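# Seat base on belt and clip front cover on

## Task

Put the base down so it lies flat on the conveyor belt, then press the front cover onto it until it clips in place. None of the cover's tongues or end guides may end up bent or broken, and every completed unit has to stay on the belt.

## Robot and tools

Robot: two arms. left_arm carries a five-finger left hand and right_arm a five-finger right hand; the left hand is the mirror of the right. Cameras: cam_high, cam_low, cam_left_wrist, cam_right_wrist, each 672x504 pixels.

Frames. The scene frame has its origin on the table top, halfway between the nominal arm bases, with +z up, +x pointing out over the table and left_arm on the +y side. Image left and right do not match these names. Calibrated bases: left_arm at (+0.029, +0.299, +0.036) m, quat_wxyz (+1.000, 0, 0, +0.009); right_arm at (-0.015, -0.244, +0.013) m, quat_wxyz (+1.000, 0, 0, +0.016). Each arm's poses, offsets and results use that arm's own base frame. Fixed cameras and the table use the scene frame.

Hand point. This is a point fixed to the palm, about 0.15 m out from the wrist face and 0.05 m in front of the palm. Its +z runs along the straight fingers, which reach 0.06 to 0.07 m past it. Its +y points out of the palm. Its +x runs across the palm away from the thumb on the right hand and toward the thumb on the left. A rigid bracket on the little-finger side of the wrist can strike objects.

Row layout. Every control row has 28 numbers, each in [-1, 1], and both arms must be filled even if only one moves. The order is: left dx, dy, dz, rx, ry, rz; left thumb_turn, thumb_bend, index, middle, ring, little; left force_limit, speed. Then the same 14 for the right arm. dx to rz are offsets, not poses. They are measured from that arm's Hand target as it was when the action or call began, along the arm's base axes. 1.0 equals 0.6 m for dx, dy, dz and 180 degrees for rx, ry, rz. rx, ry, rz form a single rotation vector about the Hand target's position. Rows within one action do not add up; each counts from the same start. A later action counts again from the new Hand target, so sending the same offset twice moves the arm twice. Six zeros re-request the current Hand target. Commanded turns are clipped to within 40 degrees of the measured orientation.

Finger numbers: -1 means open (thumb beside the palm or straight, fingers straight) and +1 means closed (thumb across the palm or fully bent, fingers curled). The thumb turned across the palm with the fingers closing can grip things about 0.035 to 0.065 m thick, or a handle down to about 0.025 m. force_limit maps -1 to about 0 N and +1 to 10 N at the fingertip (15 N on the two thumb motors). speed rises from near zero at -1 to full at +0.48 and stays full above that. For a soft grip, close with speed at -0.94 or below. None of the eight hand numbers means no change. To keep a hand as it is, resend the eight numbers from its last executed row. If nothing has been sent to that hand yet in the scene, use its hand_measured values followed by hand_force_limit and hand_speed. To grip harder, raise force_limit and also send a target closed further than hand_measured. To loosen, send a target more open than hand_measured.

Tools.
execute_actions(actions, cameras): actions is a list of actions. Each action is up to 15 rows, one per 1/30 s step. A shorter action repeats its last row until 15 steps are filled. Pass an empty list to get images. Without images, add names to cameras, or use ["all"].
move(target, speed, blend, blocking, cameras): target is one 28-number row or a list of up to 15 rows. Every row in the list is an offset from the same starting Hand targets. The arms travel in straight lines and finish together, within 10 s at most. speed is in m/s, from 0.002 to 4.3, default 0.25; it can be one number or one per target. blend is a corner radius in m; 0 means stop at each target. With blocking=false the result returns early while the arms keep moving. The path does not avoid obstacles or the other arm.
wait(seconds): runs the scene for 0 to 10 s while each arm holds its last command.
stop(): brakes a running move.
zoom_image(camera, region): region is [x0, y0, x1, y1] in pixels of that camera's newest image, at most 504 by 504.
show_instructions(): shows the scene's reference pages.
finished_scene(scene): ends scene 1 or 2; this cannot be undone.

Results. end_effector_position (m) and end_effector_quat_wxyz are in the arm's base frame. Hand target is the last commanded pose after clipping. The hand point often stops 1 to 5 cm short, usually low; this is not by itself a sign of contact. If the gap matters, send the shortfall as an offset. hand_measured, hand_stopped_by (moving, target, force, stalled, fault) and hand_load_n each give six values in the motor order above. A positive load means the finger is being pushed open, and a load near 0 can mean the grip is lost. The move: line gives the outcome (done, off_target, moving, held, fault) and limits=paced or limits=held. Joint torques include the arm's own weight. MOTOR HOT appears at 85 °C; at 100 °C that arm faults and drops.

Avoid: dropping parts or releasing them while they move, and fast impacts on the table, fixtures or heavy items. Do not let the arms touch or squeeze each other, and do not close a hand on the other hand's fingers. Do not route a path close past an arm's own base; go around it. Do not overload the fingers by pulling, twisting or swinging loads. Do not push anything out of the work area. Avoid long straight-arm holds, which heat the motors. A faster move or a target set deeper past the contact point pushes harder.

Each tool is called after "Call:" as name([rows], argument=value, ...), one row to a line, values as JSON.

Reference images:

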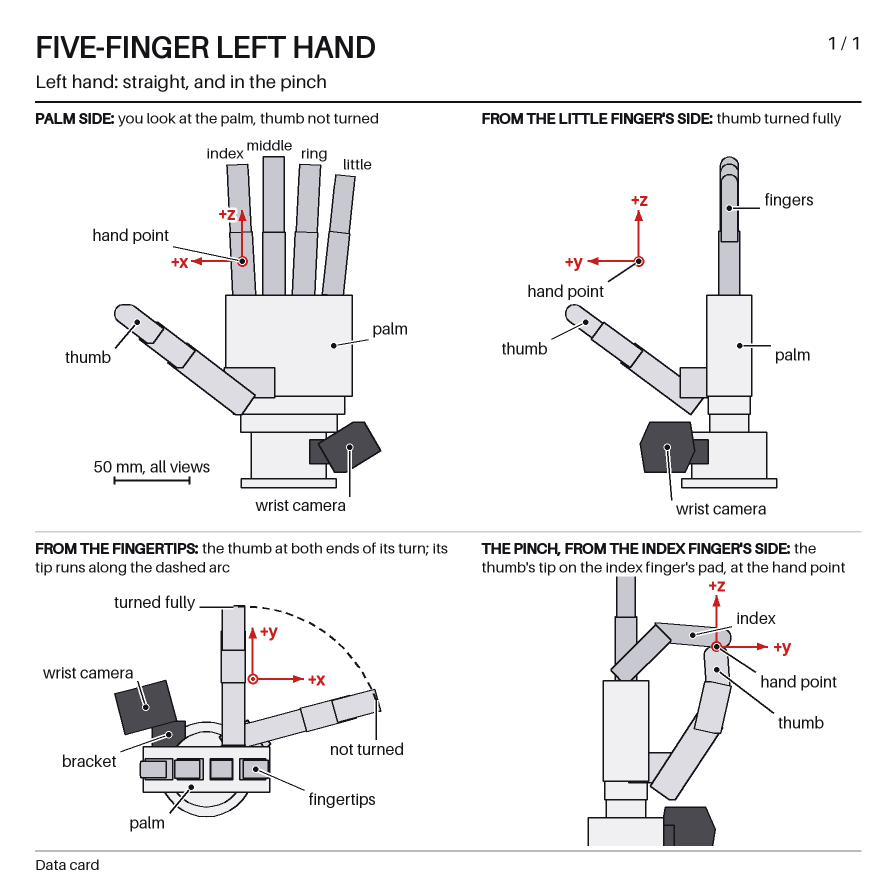

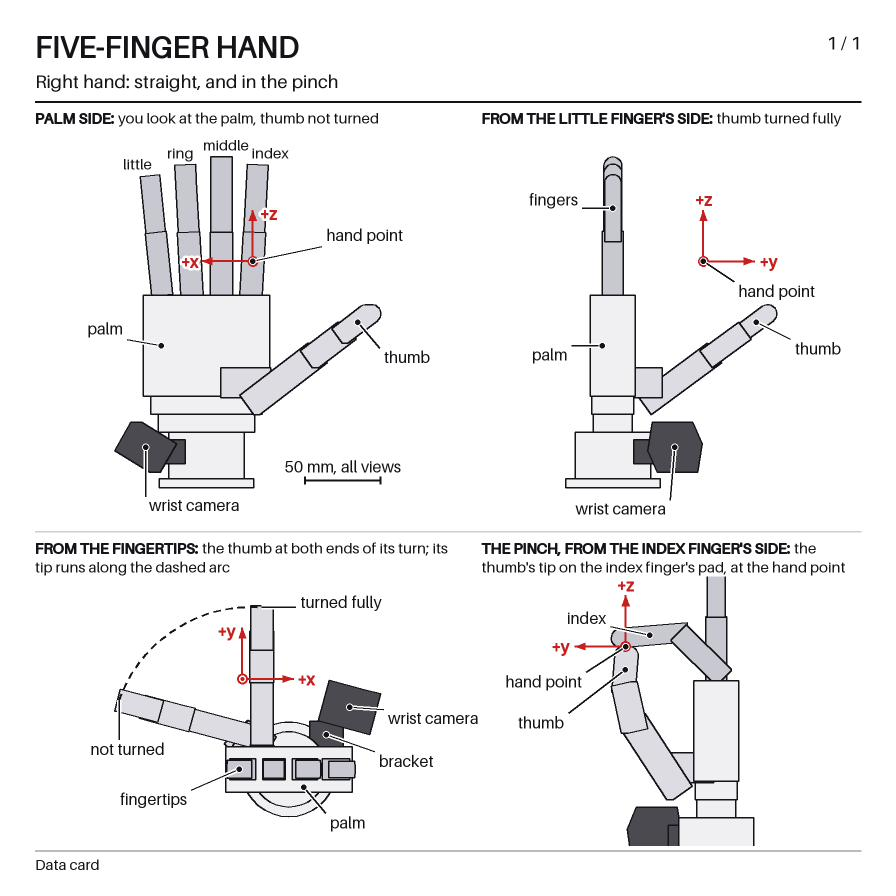

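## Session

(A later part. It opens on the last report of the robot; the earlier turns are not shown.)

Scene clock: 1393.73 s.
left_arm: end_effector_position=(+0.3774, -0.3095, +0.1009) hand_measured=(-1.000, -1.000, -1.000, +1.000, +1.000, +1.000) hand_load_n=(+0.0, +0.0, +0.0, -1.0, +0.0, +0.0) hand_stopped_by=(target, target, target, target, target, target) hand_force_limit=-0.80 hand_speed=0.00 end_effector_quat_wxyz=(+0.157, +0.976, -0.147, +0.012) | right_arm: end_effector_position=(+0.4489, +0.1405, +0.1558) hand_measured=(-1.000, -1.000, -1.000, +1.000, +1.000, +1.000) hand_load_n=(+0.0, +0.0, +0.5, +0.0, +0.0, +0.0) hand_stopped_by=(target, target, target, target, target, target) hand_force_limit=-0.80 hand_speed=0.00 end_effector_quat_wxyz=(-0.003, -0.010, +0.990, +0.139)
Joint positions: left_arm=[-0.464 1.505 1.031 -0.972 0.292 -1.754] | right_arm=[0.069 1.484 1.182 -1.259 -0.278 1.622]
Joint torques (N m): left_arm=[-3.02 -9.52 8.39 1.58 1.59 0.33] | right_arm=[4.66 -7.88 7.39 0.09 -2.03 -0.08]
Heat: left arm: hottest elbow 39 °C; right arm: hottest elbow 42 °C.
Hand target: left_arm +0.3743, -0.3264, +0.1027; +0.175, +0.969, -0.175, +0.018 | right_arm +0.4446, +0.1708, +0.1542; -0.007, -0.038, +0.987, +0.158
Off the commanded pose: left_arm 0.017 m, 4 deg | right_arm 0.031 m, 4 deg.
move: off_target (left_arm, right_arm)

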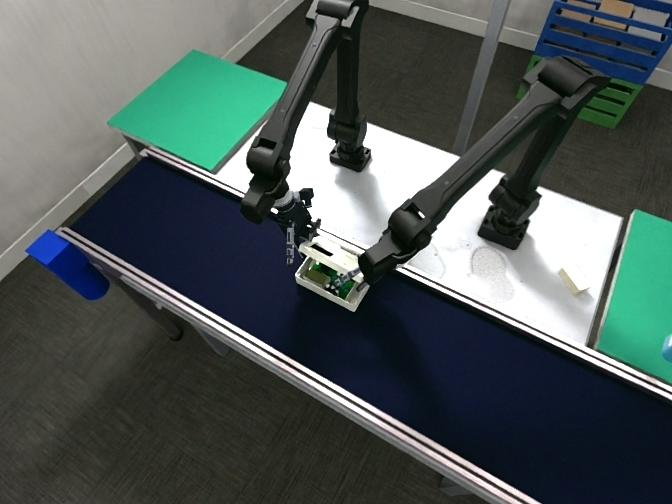

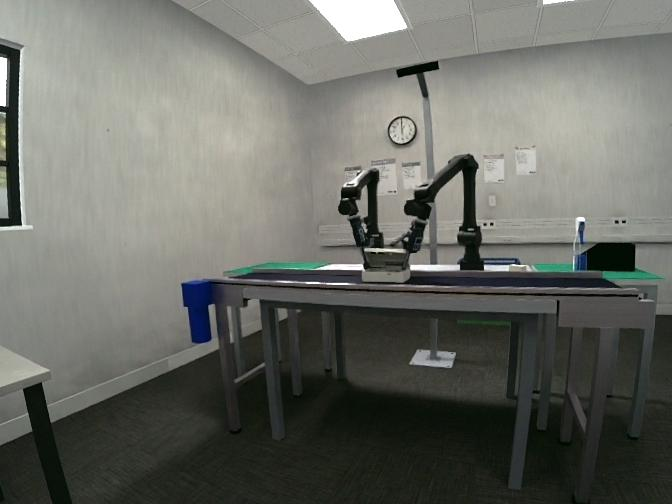

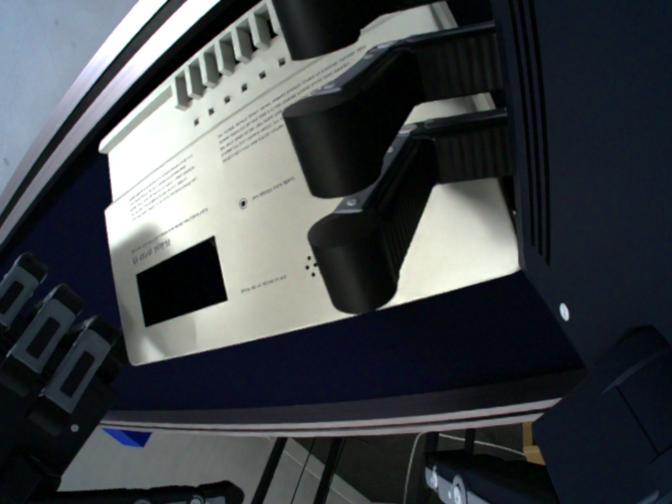

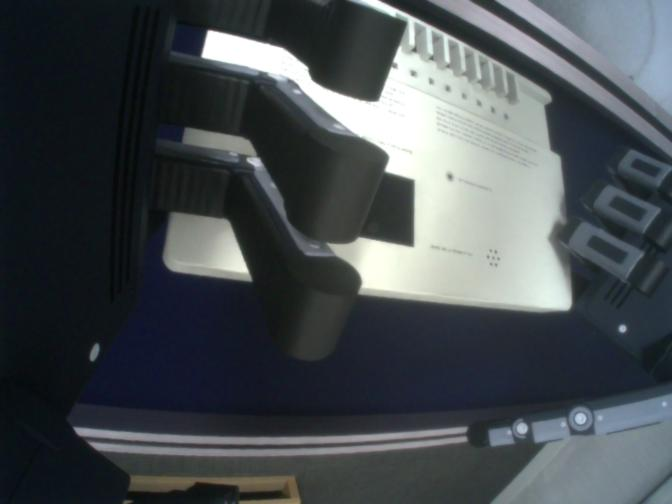

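Call:
zoom_image(camera="cam_left_wrist", region=[80, 0, 300, 220])

Call:
zoom_image(camera="cam_left_wrist", region=[400, 0, 540, 280])

Call:
zoom_image(camera="cam_right_wrist", region=[400, 0, 600, 200])

Call:
zoom_image(camera="cam_right_wrist", region=[140, 0, 300, 300])

Scaled by 2.291 from the camera's 672x504 image, which has a finer 960x720 frame.

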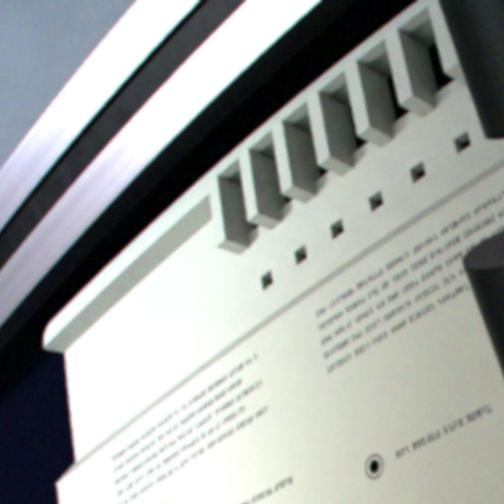

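Scaled by 1.800 from the camera's 672x504 image, which has a finer 960x720 frame.

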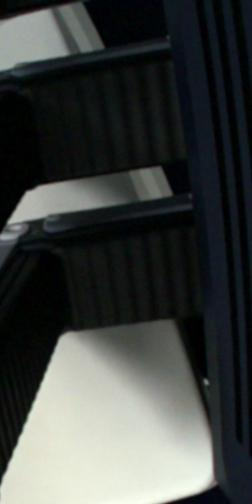

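Scaled by 2.520 from the camera's 672x504 image, which has a finer 960x720 frame.

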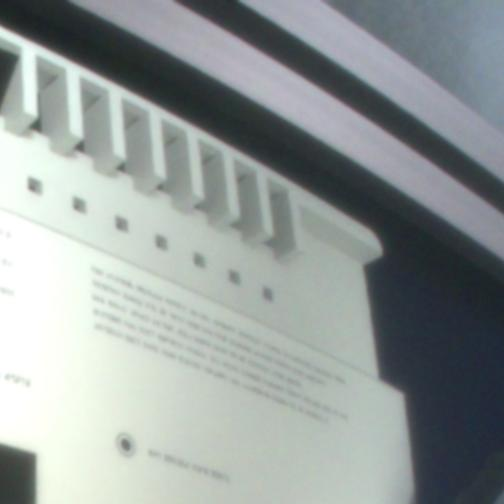

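Scaled by 1.680 from the camera's 672x504 image, which has a finer 960x720 frame.

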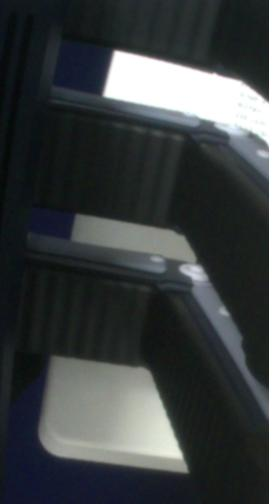

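Call:
execute_actions(actions=[], cameras=["cam_low","cam_high"])

Call:
zoom_image(camera="cam_low", region=[358, 244, 390, 286])

Call:
zoom_image(camera="cam_low", region=[386, 244, 418, 286])

Call:
zoom_image(camera="cam_high", region=[290, 240, 340, 290])

Call:
zoom_image(camera="cam_high", region=[325, 265, 375, 315])

Scene clock: 1412.93 s.
left_arm: end_effector_position=(+0.3774, -0.3095, +0.1009) hand_measured=(-1.000, -1.000, -1.000, +1.000, +1.000, +1.000) hand_load_n=(+0.0, +0.0, +0.0, -0.5, +0.0, +0.0) hand_stopped_by=(target, target, target, target, target, target) hand_force_limit=-0.80 hand_speed=0.00 end_effector_quat_wxyz=(+0.157, +0.976, -0.147, +0.012) | right_arm: end_effector_position=(+0.4489, +0.1405, +0.1558) hand_measured=(-1.000, -1.000, -1.000, +1.000, +1.000, +1.000) hand_load_n=(+0.0, -0.5, +0.5, +0.0, +0.0, +0.0) hand_stopped_by=(target, target, target, target, target, target) hand_force_limit=-0.80 hand_speed=0.00 end_effector_quat_wxyz=(-0.003, -0.010, +0.990, +0.139)
Joint positions: left_arm=[-0.464 1.505 1.031 -0.972 0.292 -1.754] | right_arm=[0.069 1.484 1.182 -1.259 -0.278 1.622]
Joint velocities: within noise
Joint torques (N m): left_arm=[-3.02 -9.52 8.39 1.57 1.59 0.32] | right_arm=[4.66 -7.82 7.42 0.02 -2.04 -0.07]
Motor temperatures (°C): left_arm=[22 25 38 21 27 20] | right_arm=[24 28 40 20 31 20]
Heat: left arm: hottest elbow 38 °C; right arm: hottest elbow 40 °C.
Hand target: left_arm +0.3743, -0.3264, +0.1027; +0.175, +0.969, -0.175, +0.018 | right_arm +0.4446, +0.1708, +0.1542; -0.007, -0.038, +0.987, +0.158
Off the commanded pose: left_arm 0.017 m, 4 deg | right_arm 0.031 m, 4 deg.
Images, in order (width x height): cam_high 672x504, cam_low 672x504.

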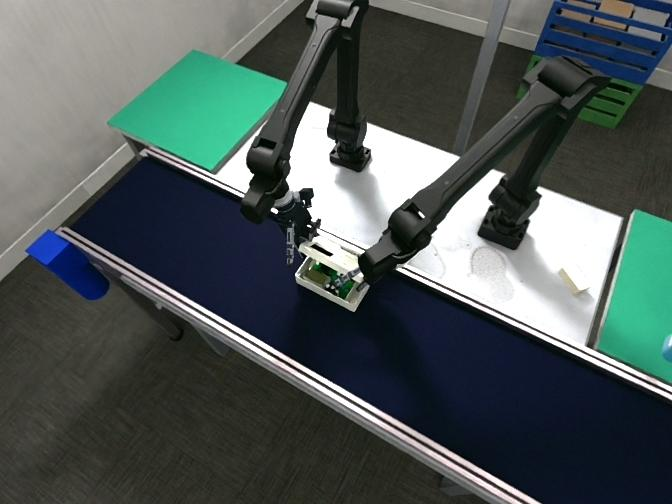

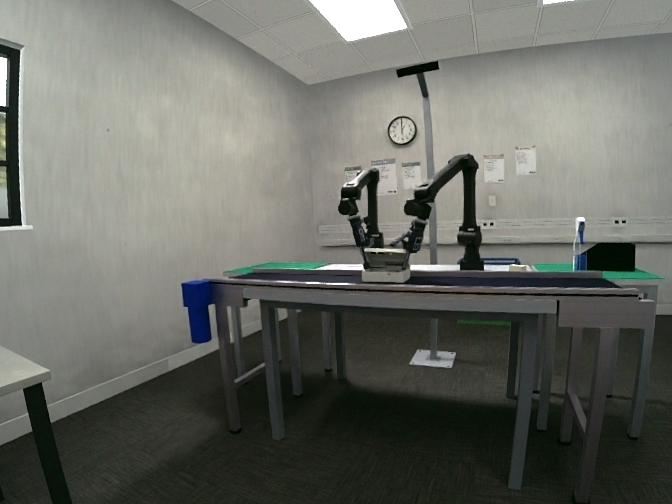

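Scaled by 12.000 from the camera's 672x504 image, which has a finer 960x720 frame.

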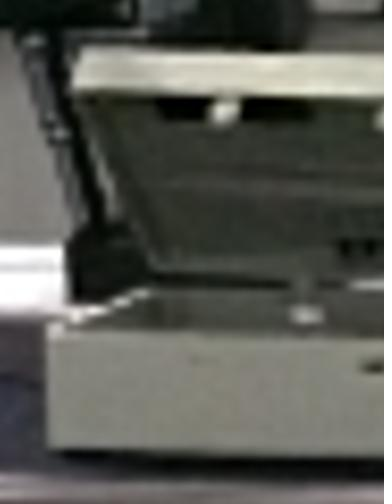

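Scaled by 12.000 from the camera's 672x504 image, which has a finer 960x720 frame.

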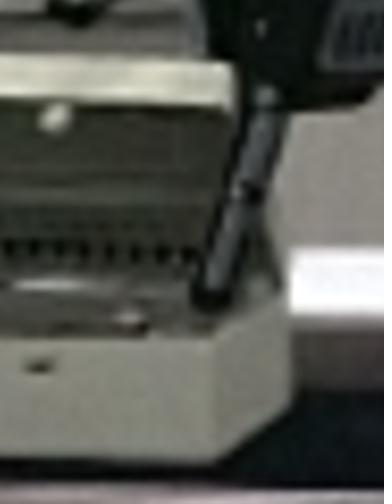

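Scaled by 10.080 from the camera's 672x504 image, which has a finer 960x720 frame.

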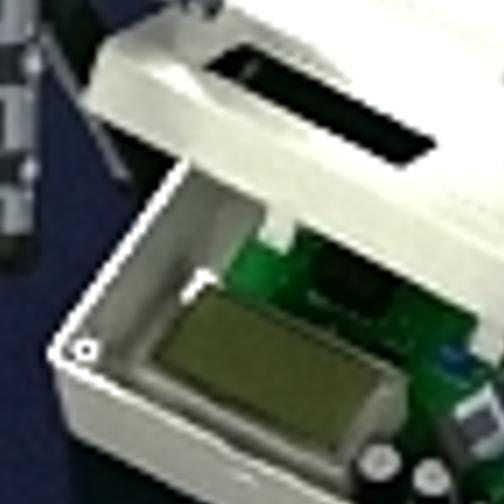

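Scaled by 10.080 from the camera's 672x504 image, which has a finer 960x720 frame.

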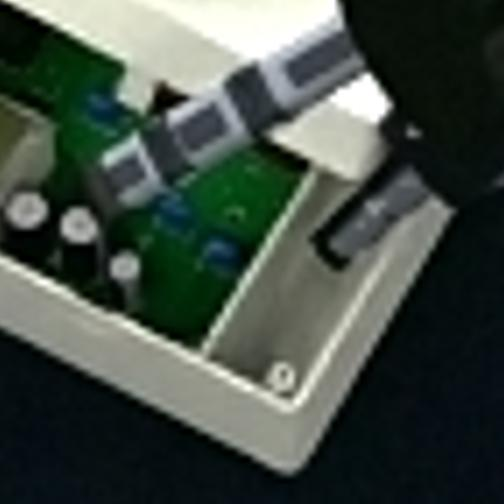

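Call:
move(target=[0,-0.006,-0.003,0.03,0,0,-1,-1,-1,1,1,1,-0.8,0,0,0,0,0,0,0,-1,-1,-1,1,1,1,-0.8,0], speed=0.03, cameras=["cam_low","cam_high"])

Call:
zoom_image(camera="cam_low", region=[360, 240, 420, 280])

Call:
zoom_image(camera="cam_high", region=[285, 240, 385, 320])

Scene clock: 1425.87 s.
left_arm: end_effector_position=(+0.3753, -0.3066, +0.0941) hand_measured=(-1.000, -1.000, -1.000, +1.000, +1.000, +1.000) hand_load_n=(+0.0, +0.0, -0.5, +0.0, +0.0, +0.0) hand_stopped_by=(target, target, target, target, target, target) hand_force_limit=-0.80 hand_speed=0.00 end_effector_quat_wxyz=(+0.122, +0.980, -0.155, +0.012) | right_arm: end_effector_position=(+0.4500, +0.1425, +0.1571) hand_measured=(-1.000, -1.000, -1.000, +1.000, +1.000, +1.000) hand_load_n=(+0.0, +0.0, +0.0, +0.0, +0.0, +0.5) hand_stopped_by=(target, target, target, target, target, target) hand_force_limit=-0.80 hand_speed=0.00 end_effector_quat_wxyz=(-0.001, -0.010, +0.990, +0.144)
Joint positions: left_arm=[-0.486 1.512 1.043 -0.999 0.224 -1.754] | right_arm=[0.07 1.484 1.182 -1.254 -0.288 1.622]
Joint torques (N m): left_arm=[-4.31 -8.82 11.55 -0.05 0.84 -0.02] | right_arm=[4.6 -7.82 7.43 -0.12 -1.61 -0.07]
Heat: left arm: hottest elbow 38 °C; right arm: hottest elbow 40 °C.
Hand target: left_arm +0.3741, -0.3302, +0.1008; +0.130, +0.976, -0.175, +0.010 | right_arm +0.4445, +0.1707, +0.1542; -0.007, -0.038, +0.987, +0.158
Off the commanded pose: left_arm 0.024 m, 2 deg | right_arm 0.029 m, 4 deg.
move: off_target (left_arm, right_arm)
Images, in order (width x height): cam_high 672x504, cam_low 672x504.

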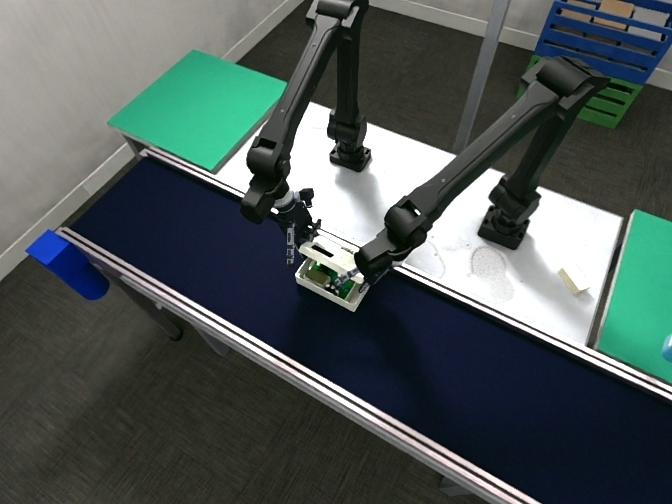

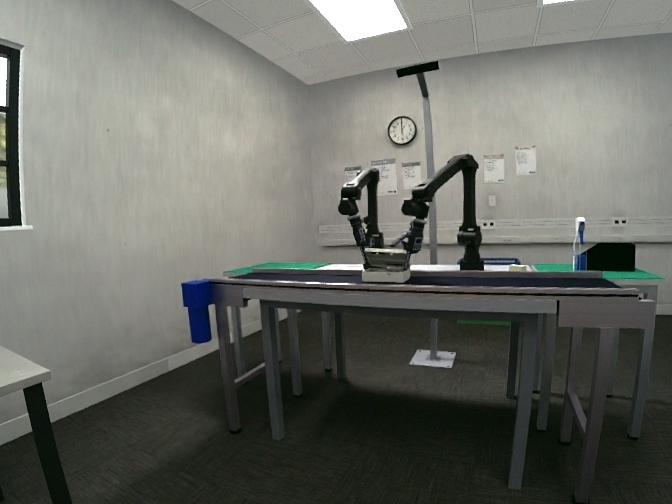

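Scaled by 8.400 from the camera's 672x504 image, which has a finer 960x720 frame.

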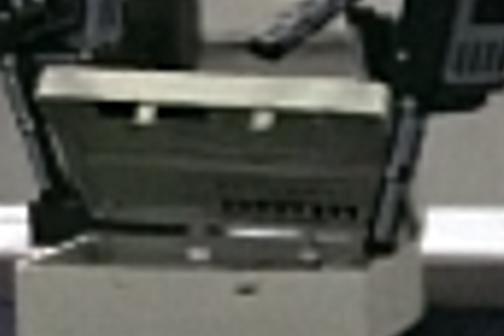

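Scaled by 5.040 from the camera's 672x504 image, which has a finer 960x720 frame.

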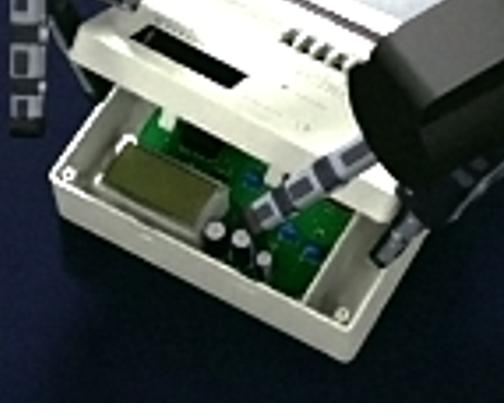

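Call:
move(target=[0,-0.004,0.014,0.03,0,0,-1,-1,-1,1,1,1,-0.8,0,0,0,0,0,0,0,-1,-1,-1,1,1,1,-0.8,0], speed=0.03, cameras=["cam_low","cam_high"])

Call:
zoom_image(camera="cam_low", region=[360, 240, 420, 280])

Call:
zoom_image(camera="cam_high", region=[285, 240, 385, 320])

Scene clock: 1429.77 s.
left_arm: end_effector_position=(+0.3644, -0.3057, +0.0901) hand_measured=(-1.000, -1.000, -1.000, +1.000, +1.000, +1.000) hand_load_n=(+0.0, +0.0, +0.5, +0.0, +0.0, +0.0) hand_stopped_by=(target, target, target, target, target, target) hand_force_limit=-0.80 hand_speed=0.00 end_effector_quat_wxyz=(+0.069, +0.985, -0.160, -0.015) | right_arm: end_effector_position=(+0.4507, +0.1437, +0.1575) hand_measured=(-1.000, -1.000, -1.000, +1.000, +1.000, +1.000) hand_load_n=(+0.0, -0.5, +0.5, +0.0, +0.0, +0.0) hand_stopped_by=(target, target, target, target, target, target) hand_force_limit=-0.80 hand_speed=0.00 end_effector_quat_wxyz=(+0.001, -0.011, +0.989, +0.145)
Joint positions: left_arm=[-0.53 1.533 1.091 -1.106 0.14 -1.78] | right_arm=[0.071 1.484 1.182 -1.25 -0.291 1.622]
Joint torques (N m): left_arm=[-3.96 -10.17 13.09 0.03 0.76 -0.09] | right_arm=[4.48 -7.82 7.46 -0.23 -1.5 -0.07]
Heat: left arm: hottest elbow 38 °C; right arm: hottest elbow 40 °C.
Hand target: left_arm +0.3742, -0.3325, +0.1092; +0.084, +0.981, -0.176, +0.002 | right_arm +0.4446, +0.1707, +0.1542; -0.007, -0.038, +0.987, +0.158
Off the commanded pose: left_arm 0.034 m, 3 deg | right_arm 0.028 m, 3 deg.
move: off_target (left_arm, right_arm)
Images, in order (width x height): cam_high 672x504, cam_low 672x504.

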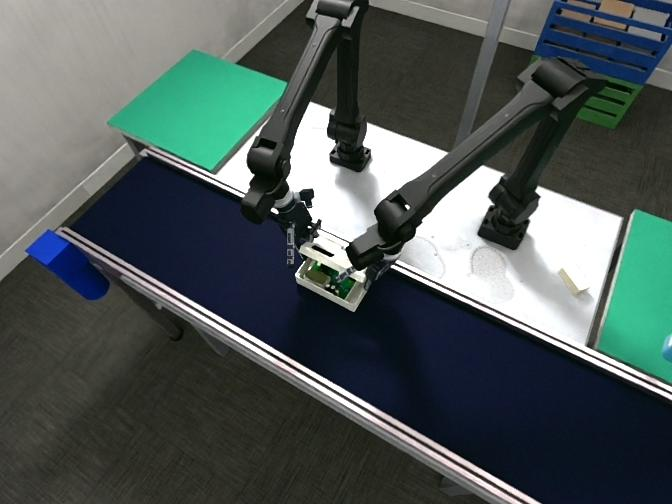

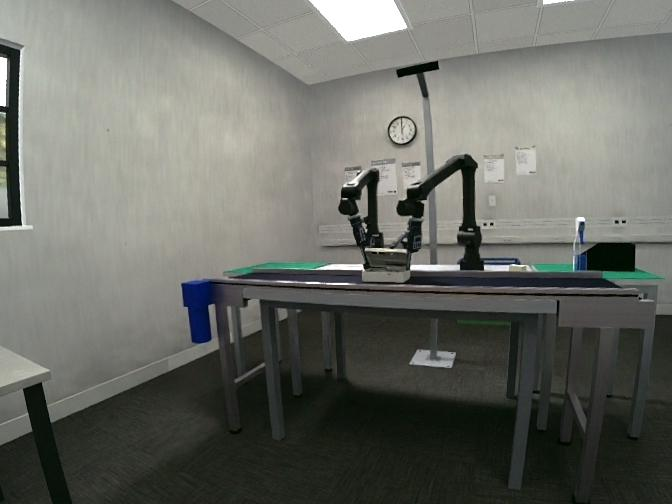

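Scaled by 8.400 from the camera's 672x504 image, which has a finer 960x720 frame.

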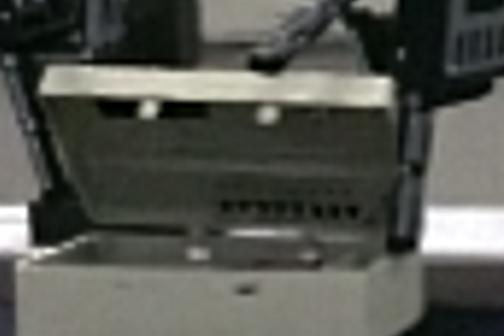

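Scaled by 5.040 from the camera's 672x504 image, which has a finer 960x720 frame.

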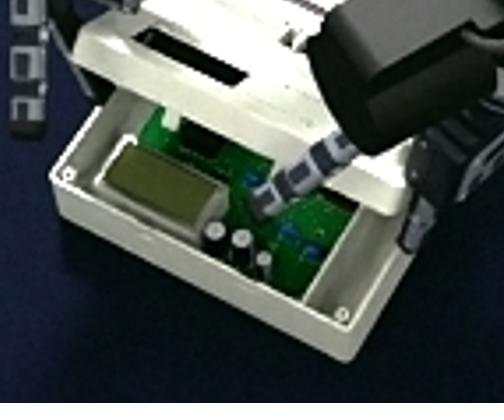

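Call:
move(target=[0.01,-0.006,0.006,0.03,0,0,-1,-1,-1,1,1,1,-0.8,0,0,-0.006,0,0,0,0,-1,-1,-1,1,1,1,-0.8,0], speed=0.03, cameras=["cam_low","cam_high"])

Call:
zoom_image(camera="cam_low", region=[360, 240, 420, 280])

Call:
zoom_image(camera="cam_high", region=[285, 240, 385, 320])

Scene clock: 1434.37 s.
left_arm: end_effector_position=(+0.3630, -0.3059, +0.0872) hand_measured=(-1.000, -1.000, -1.000, +1.000, +1.000, +1.000) hand_load_n=(+0.0, +0.0, +0.0, -0.5, +0.0, +0.0) hand_stopped_by=(target, target, target, target, target, target) hand_force_limit=-0.80 hand_speed=0.00 end_effector_quat_wxyz=(+0.019, +0.986, -0.162, -0.036) | right_arm: end_effector_position=(+0.4505, +0.1445, +0.1575) hand_measured=(-1.000, -1.000, -1.000, +1.000, +1.000, +1.000) hand_load_n=(+0.0, -0.5, +0.5, +0.0, +0.0, +0.0) hand_stopped_by=(target, target, target, target, target, target) hand_force_limit=-0.80 hand_speed=0.00 end_effector_quat_wxyz=(+0.000, -0.012, +0.989, +0.146)
Joint positions: left_arm=[-0.565 1.574 1.156 -1.204 0.063 -1.808] | right_arm=[0.072 1.485 1.182 -1.25 -0.293 1.622]
Joint torques (N m): left_arm=[-3.55 -10.99 14.12 0.35 0.59 -0.05] | right_arm=[3.84 -7.88 7.45 -0.34 -1.4 -0.14]
Heat: left arm: hottest elbow 39 °C; right arm: hottest elbow 39 °C.
Hand target: left_arm +0.3802, -0.3362, +0.1129; +0.037, +0.984, -0.176, -0.006 | right_arm +0.4445, +0.1672, +0.1542; -0.007, -0.038, +0.987, +0.158
Off the commanded pose: left_arm 0.043 m, 4 deg | right_arm 0.024 m, 3 deg.
move: off_target (left_arm, right_arm)
Images, in order (width x height): cam_high 672x504, cam_low 672x504.

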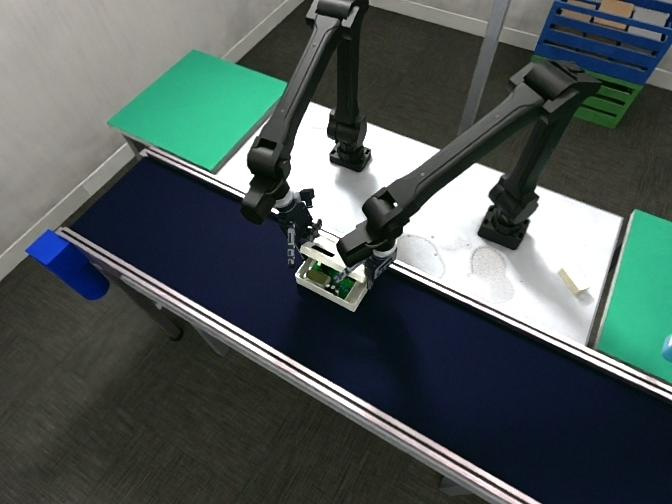

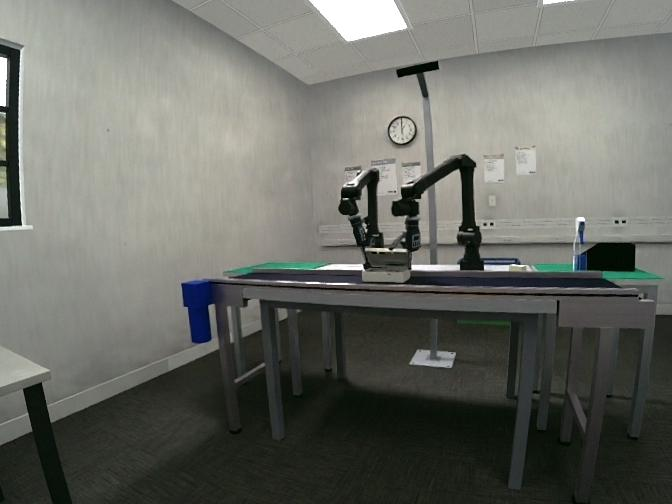

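Scaled by 8.400 from the camera's 672x504 image, which has a finer 960x720 frame.

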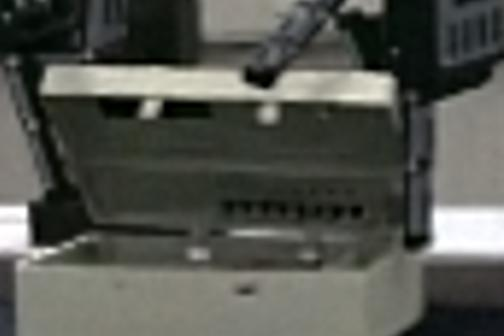

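Scaled by 5.040 from the camera's 672x504 image, which has a finer 960x720 frame.

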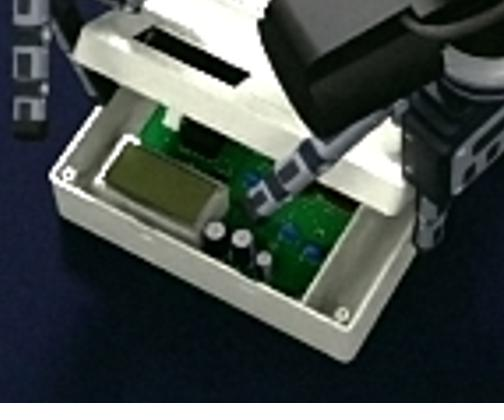

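Call:
move(target=[0.0,-0.008,-0.03,0,0,0,-1,-1,-1,1,1,1,-0.8,0,0.004,-0.014,-0.014,0,0,0,-1,-1,-1,1,1,1,-0.8,0], speed=0.03, cameras=["cam_low","cam_high"])

Call:
zoom_image(camera="cam_low", region=[360, 240, 420, 280])

Call:
zoom_image(camera="cam_high", region=[285, 240, 385, 320])

Scene clock: 1438.23 s.
left_arm: end_effector_position=(+0.3697, -0.3080, +0.0795) hand_measured=(-1.000, -1.000, -1.000, +1.000, +1.000, +1.000) hand_load_n=(+0.0, +0.0, +0.0, +0.0, +0.0, +0.0) hand_stopped_by=(target, target, target, target, target, target) hand_force_limit=-0.80 hand_speed=0.00 end_effector_quat_wxyz=(+0.016, +0.987, -0.156, -0.030) | right_arm: end_effector_position=(+0.4521, +0.1435, +0.1516) hand_measured=(-1.000, -1.000, -1.000, +1.000, +1.000, +1.000) hand_load_n=(+0.0, +0.0, +0.5, +0.0, +0.0, +0.0) hand_stopped_by=(target, target, target, target, target, target) hand_force_limit=-0.80 hand_speed=0.00 end_effector_quat_wxyz=(+0.000, -0.016, +0.990, +0.143)
Joint positions: left_arm=[-0.567 1.592 1.156 -1.178 0.054 -1.823] | right_arm=[0.071 1.495 1.179 -1.238 -0.287 1.613]
Joint torques (N m): left_arm=[-4.19 -10.64 12.37 1.02 0.95 0.01] | right_arm=[2.43 -7.82 6.91 -0.2 -1.66 -0.24]
Heat: left arm: hottest elbow 39 °C; right arm: hottest elbow 39 °C.
Hand target: left_arm +0.3802, -0.3410, +0.0950; +0.037, +0.984, -0.175, -0.006 | right_arm +0.4470, +0.1588, +0.1459; -0.007, -0.038, +0.987, +0.158
Off the commanded pose: left_arm 0.038 m, 4 deg | right_arm 0.017 m, 3 deg.
move: off_target (left_arm, right_arm)
Images, in order (width x height): cam_high 672x504, cam_low 672x504.

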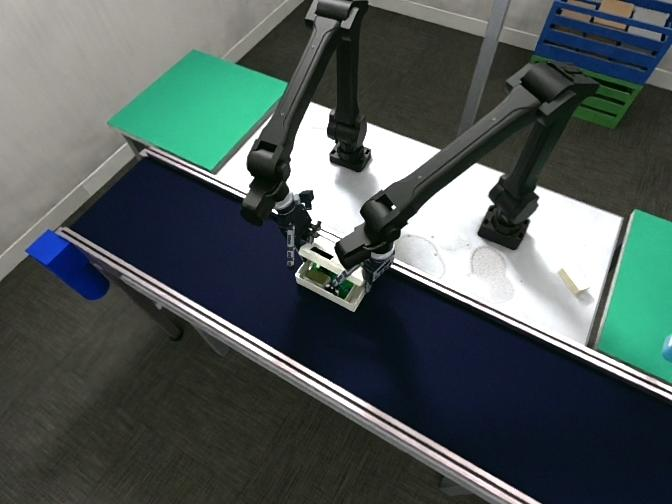

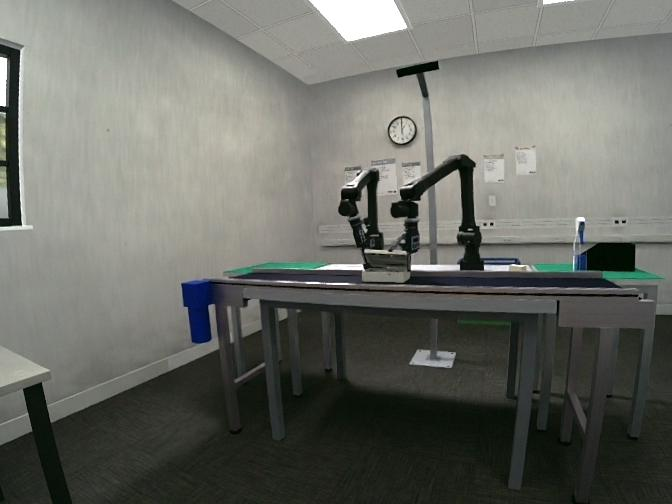

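Scaled by 8.400 from the camera's 672x504 image, which has a finer 960x720 frame.

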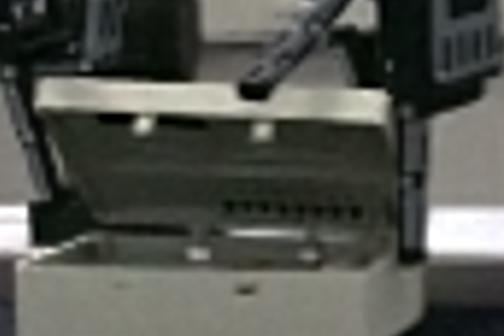

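Scaled by 5.040 from the camera's 672x504 image, which has a finer 960x720 frame.

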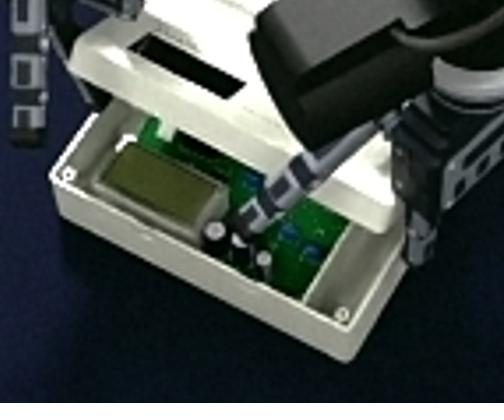

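Call:
move(target=[0.0,-0.022,-0.02,0,0,0,-1,-1,-1,1,1,1,-0.8,0,0.002,-0.006,-0.014,0,0,0,-1,-1,-1,1,1,1,-0.8,0], speed=0.03, cameras=["cam_low","cam_high"])

Call:
zoom_image(camera="cam_low", region=[360, 240, 420, 280])

Call:
zoom_image(camera="cam_high", region=[285, 240, 385, 320])

Scene clock: 1441.17 s.
left_arm: end_effector_position=(+0.3733, -0.3125, +0.0695) hand_measured=(-1.000, -1.000, -1.000, +1.000, +1.000, +1.000) hand_load_n=(+0.0, +0.0, +0.0, -0.5, +0.0, +0.0) hand_stopped_by=(target, target, target, target, target, target) hand_force_limit=-0.80 hand_speed=0.00 end_effector_quat_wxyz=(+0.013, +0.988, -0.148, -0.029) | right_arm: end_effector_position=(+0.4516, +0.1399, +0.1397) hand_measured=(-1.000, -1.000, -1.000, +1.000, +1.000, +1.000) hand_load_n=(+0.0, +0.0, +0.5, +0.0, +0.0, +0.0) hand_stopped_by=(target, target, target, target, target, target) hand_force_limit=-0.80 hand_speed=0.00 end_effector_quat_wxyz=(-0.005, -0.015, +0.990, +0.143)
Joint positions: left_arm=[-0.575 1.614 1.156 -1.155 0.048 -1.847] | right_arm=[0.063 1.509 1.163 -1.221 -0.287 1.605]
Joint torques (N m): left_arm=[-5.13 -10.29 12.48 1.25 1.17 0.01] | right_arm=[2.43 -8.18 7.1 -0.13 -1.68 -0.26]
Heat: left arm: hottest elbow 40 °C; right arm: hottest elbow 39 °C.
Hand target: left_arm +0.3802, -0.3542, +0.0830; +0.037, +0.984, -0.175, -0.006 | right_arm +0.4481, +0.1552, +0.1374; -0.007, -0.038, +0.987, +0.158
Off the commanded pose: left_arm 0.044 m, 5 deg | right_arm 0.016 m, 3 deg.
move: off_target (left_arm, right_arm)
Images, in order (width x height): cam_high 672x504, cam_low 672x504.

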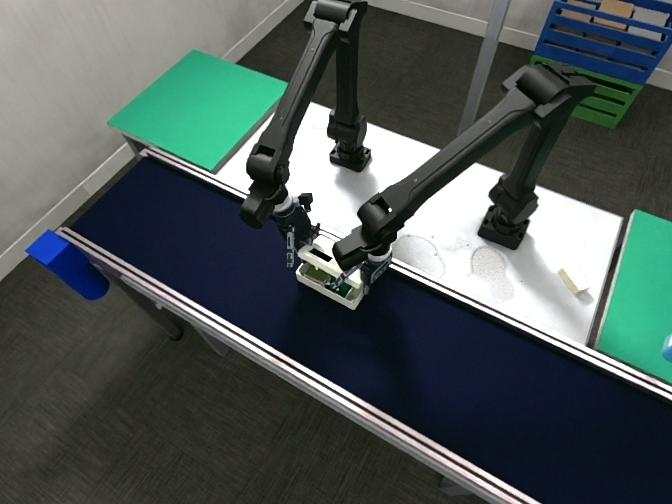

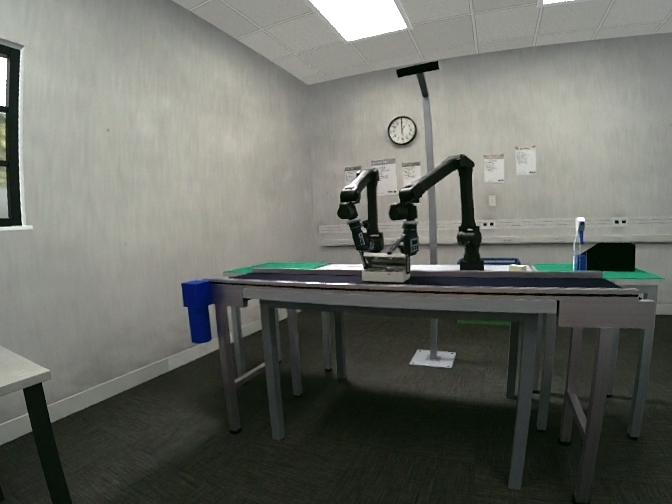

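Scaled by 8.400 from the camera's 672x504 image, which has a finer 960x720 frame.

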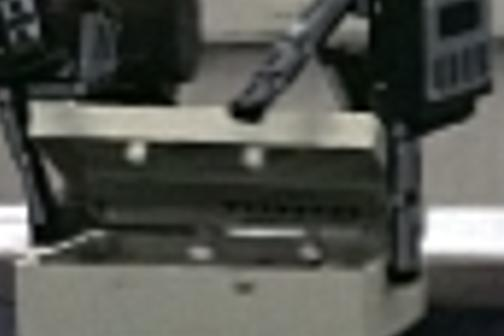

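Scaled by 5.040 from the camera's 672x504 image, which has a finer 960x720 frame.

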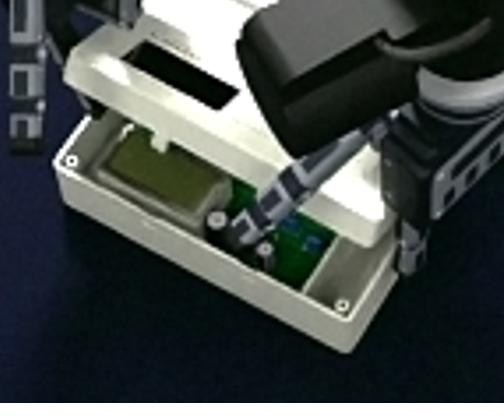

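Call:
zoom_image(camera="cam_low", region=[358, 244, 390, 286])

Call:
zoom_image(camera="cam_low", region=[386, 244, 418, 286])

Call:
zoom_image(camera="cam_high", region=[290, 240, 340, 290])

Call:
zoom_image(camera="cam_high", region=[325, 265, 375, 315])

Scaled by 12.000 from the camera's 672x504 image, which has a finer 960x720 frame.

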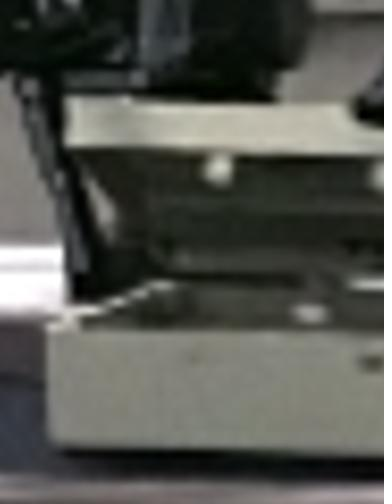

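Scaled by 12.000 from the camera's 672x504 image, which has a finer 960x720 frame.

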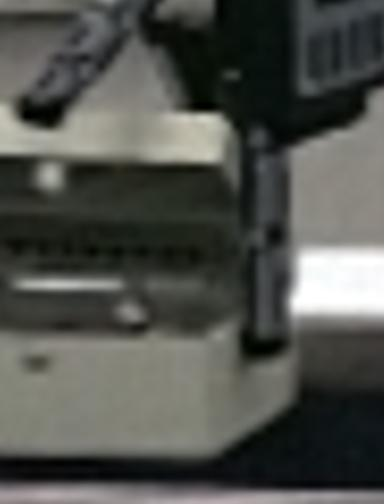

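Scaled by 10.080 from the camera's 672x504 image, which has a finer 960x720 frame.

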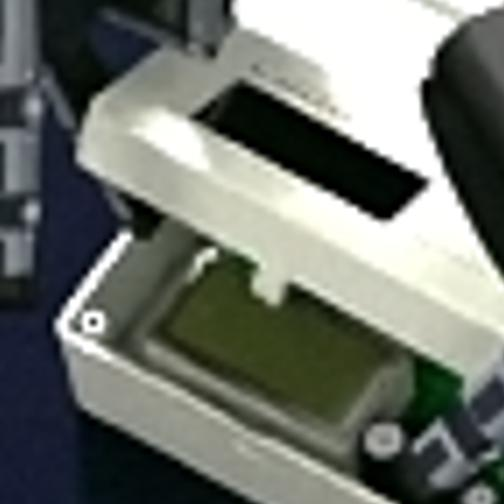

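Scaled by 10.080 from the camera's 672x504 image, which has a finer 960x720 frame.

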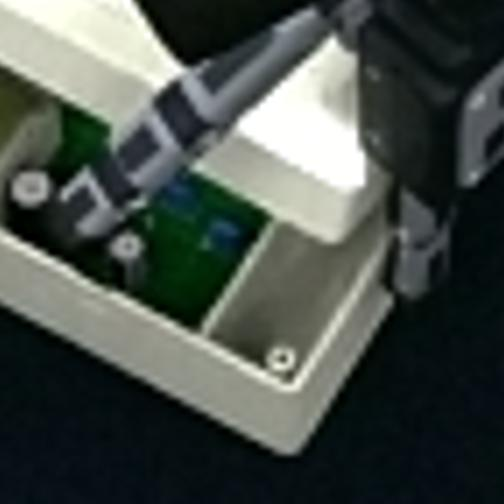

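Call:
move(target=[0,0,0,0,0,0,-1,-1,-1,1,1,1,-0.8,0,0,0.004,0,-0.035,-0.008,0,-1,-1,-1,1,1,1,-0.8,0], speed=0.03, cameras=["cam_low","cam_high"])

Call:
zoom_image(camera="cam_low", region=[360, 240, 420, 280])

Call:
zoom_image(camera="cam_high", region=[285, 240, 385, 320])

Scene clock: 1465.83 s.
left_arm: end_effector_position=(+0.3701, -0.3182, +0.0665) hand_measured=(-1.000, -1.000, -1.000, +1.000, +1.000, +1.000) hand_load_n=(+0.0, +0.0, +0.0, -0.5, +0.0, +0.0) hand_stopped_by=(target, target, target, target, target, target) hand_force_limit=-0.80 hand_speed=0.00 end_effector_quat_wxyz=(+0.013, +0.987, -0.154, -0.030) | right_arm: end_effector_position=(+0.4492, +0.1362, +0.1285) hand_measured=(-1.000, -1.000, -1.000, +1.000, +1.000, +1.000) hand_load_n=(+0.0, +0.0, +0.0, +0.0, +0.0, +0.5) hand_stopped_by=(target, target, target, target, target, target) hand_force_limit=-0.80 hand_speed=0.00 end_effector_quat_wxyz=(-0.006, -0.019, +0.995, +0.094)
Joint positions: left_arm=[-0.588 1.621 1.156 -1.149 0.049 -1.848] | right_arm=[0.094 1.509 1.161 -1.221 -0.188 1.628]
Joint torques (N m): left_arm=[-4.25 -10.87 12.59 1.01 1.13 0.02] | right_arm=[3.9 -9.64 8.1 -0.28 -1.01 -0.02]
Heat: left arm: hottest elbow 41 °C; right arm: hottest elbow 38 °C.
Hand target: left_arm +0.3803, -0.3541, +0.0829; +0.037, +0.984, -0.175, -0.006 | right_arm +0.4482, +0.1575, +0.1374; +0.003, -0.039, +0.994, +0.103
Off the commanded pose: left_arm 0.041 m, 5 deg | right_arm 0.023 m, 3 deg.
move: off_target (left_arm, right_arm)
Images, in order (width x height): cam_high 672x504, cam_low 672x504.

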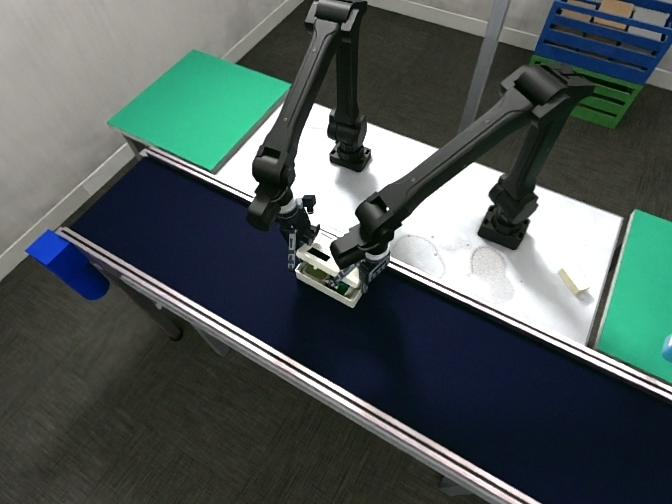

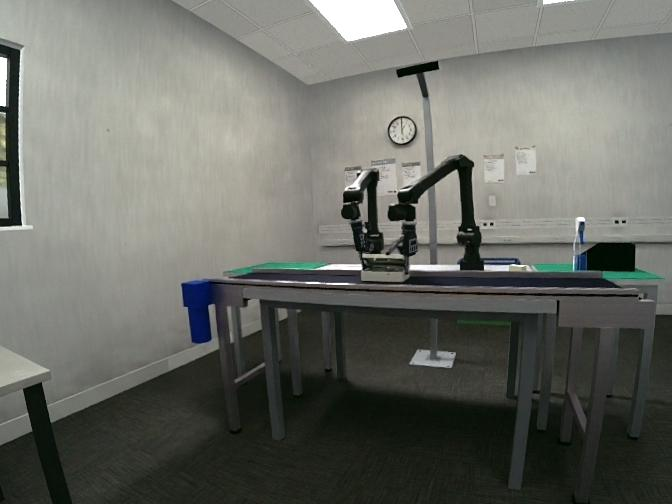

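Scaled by 8.400 from the camera's 672x504 image, which has a finer 960x720 frame.

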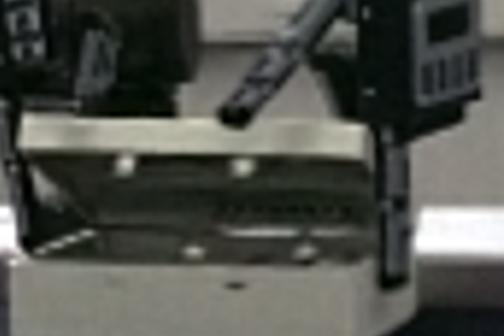

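Scaled by 5.040 from the camera's 672x504 image, which has a finer 960x720 frame.

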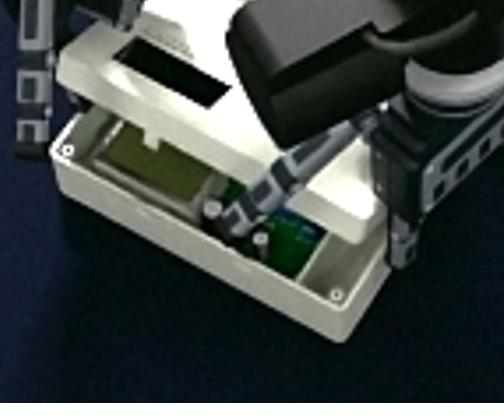

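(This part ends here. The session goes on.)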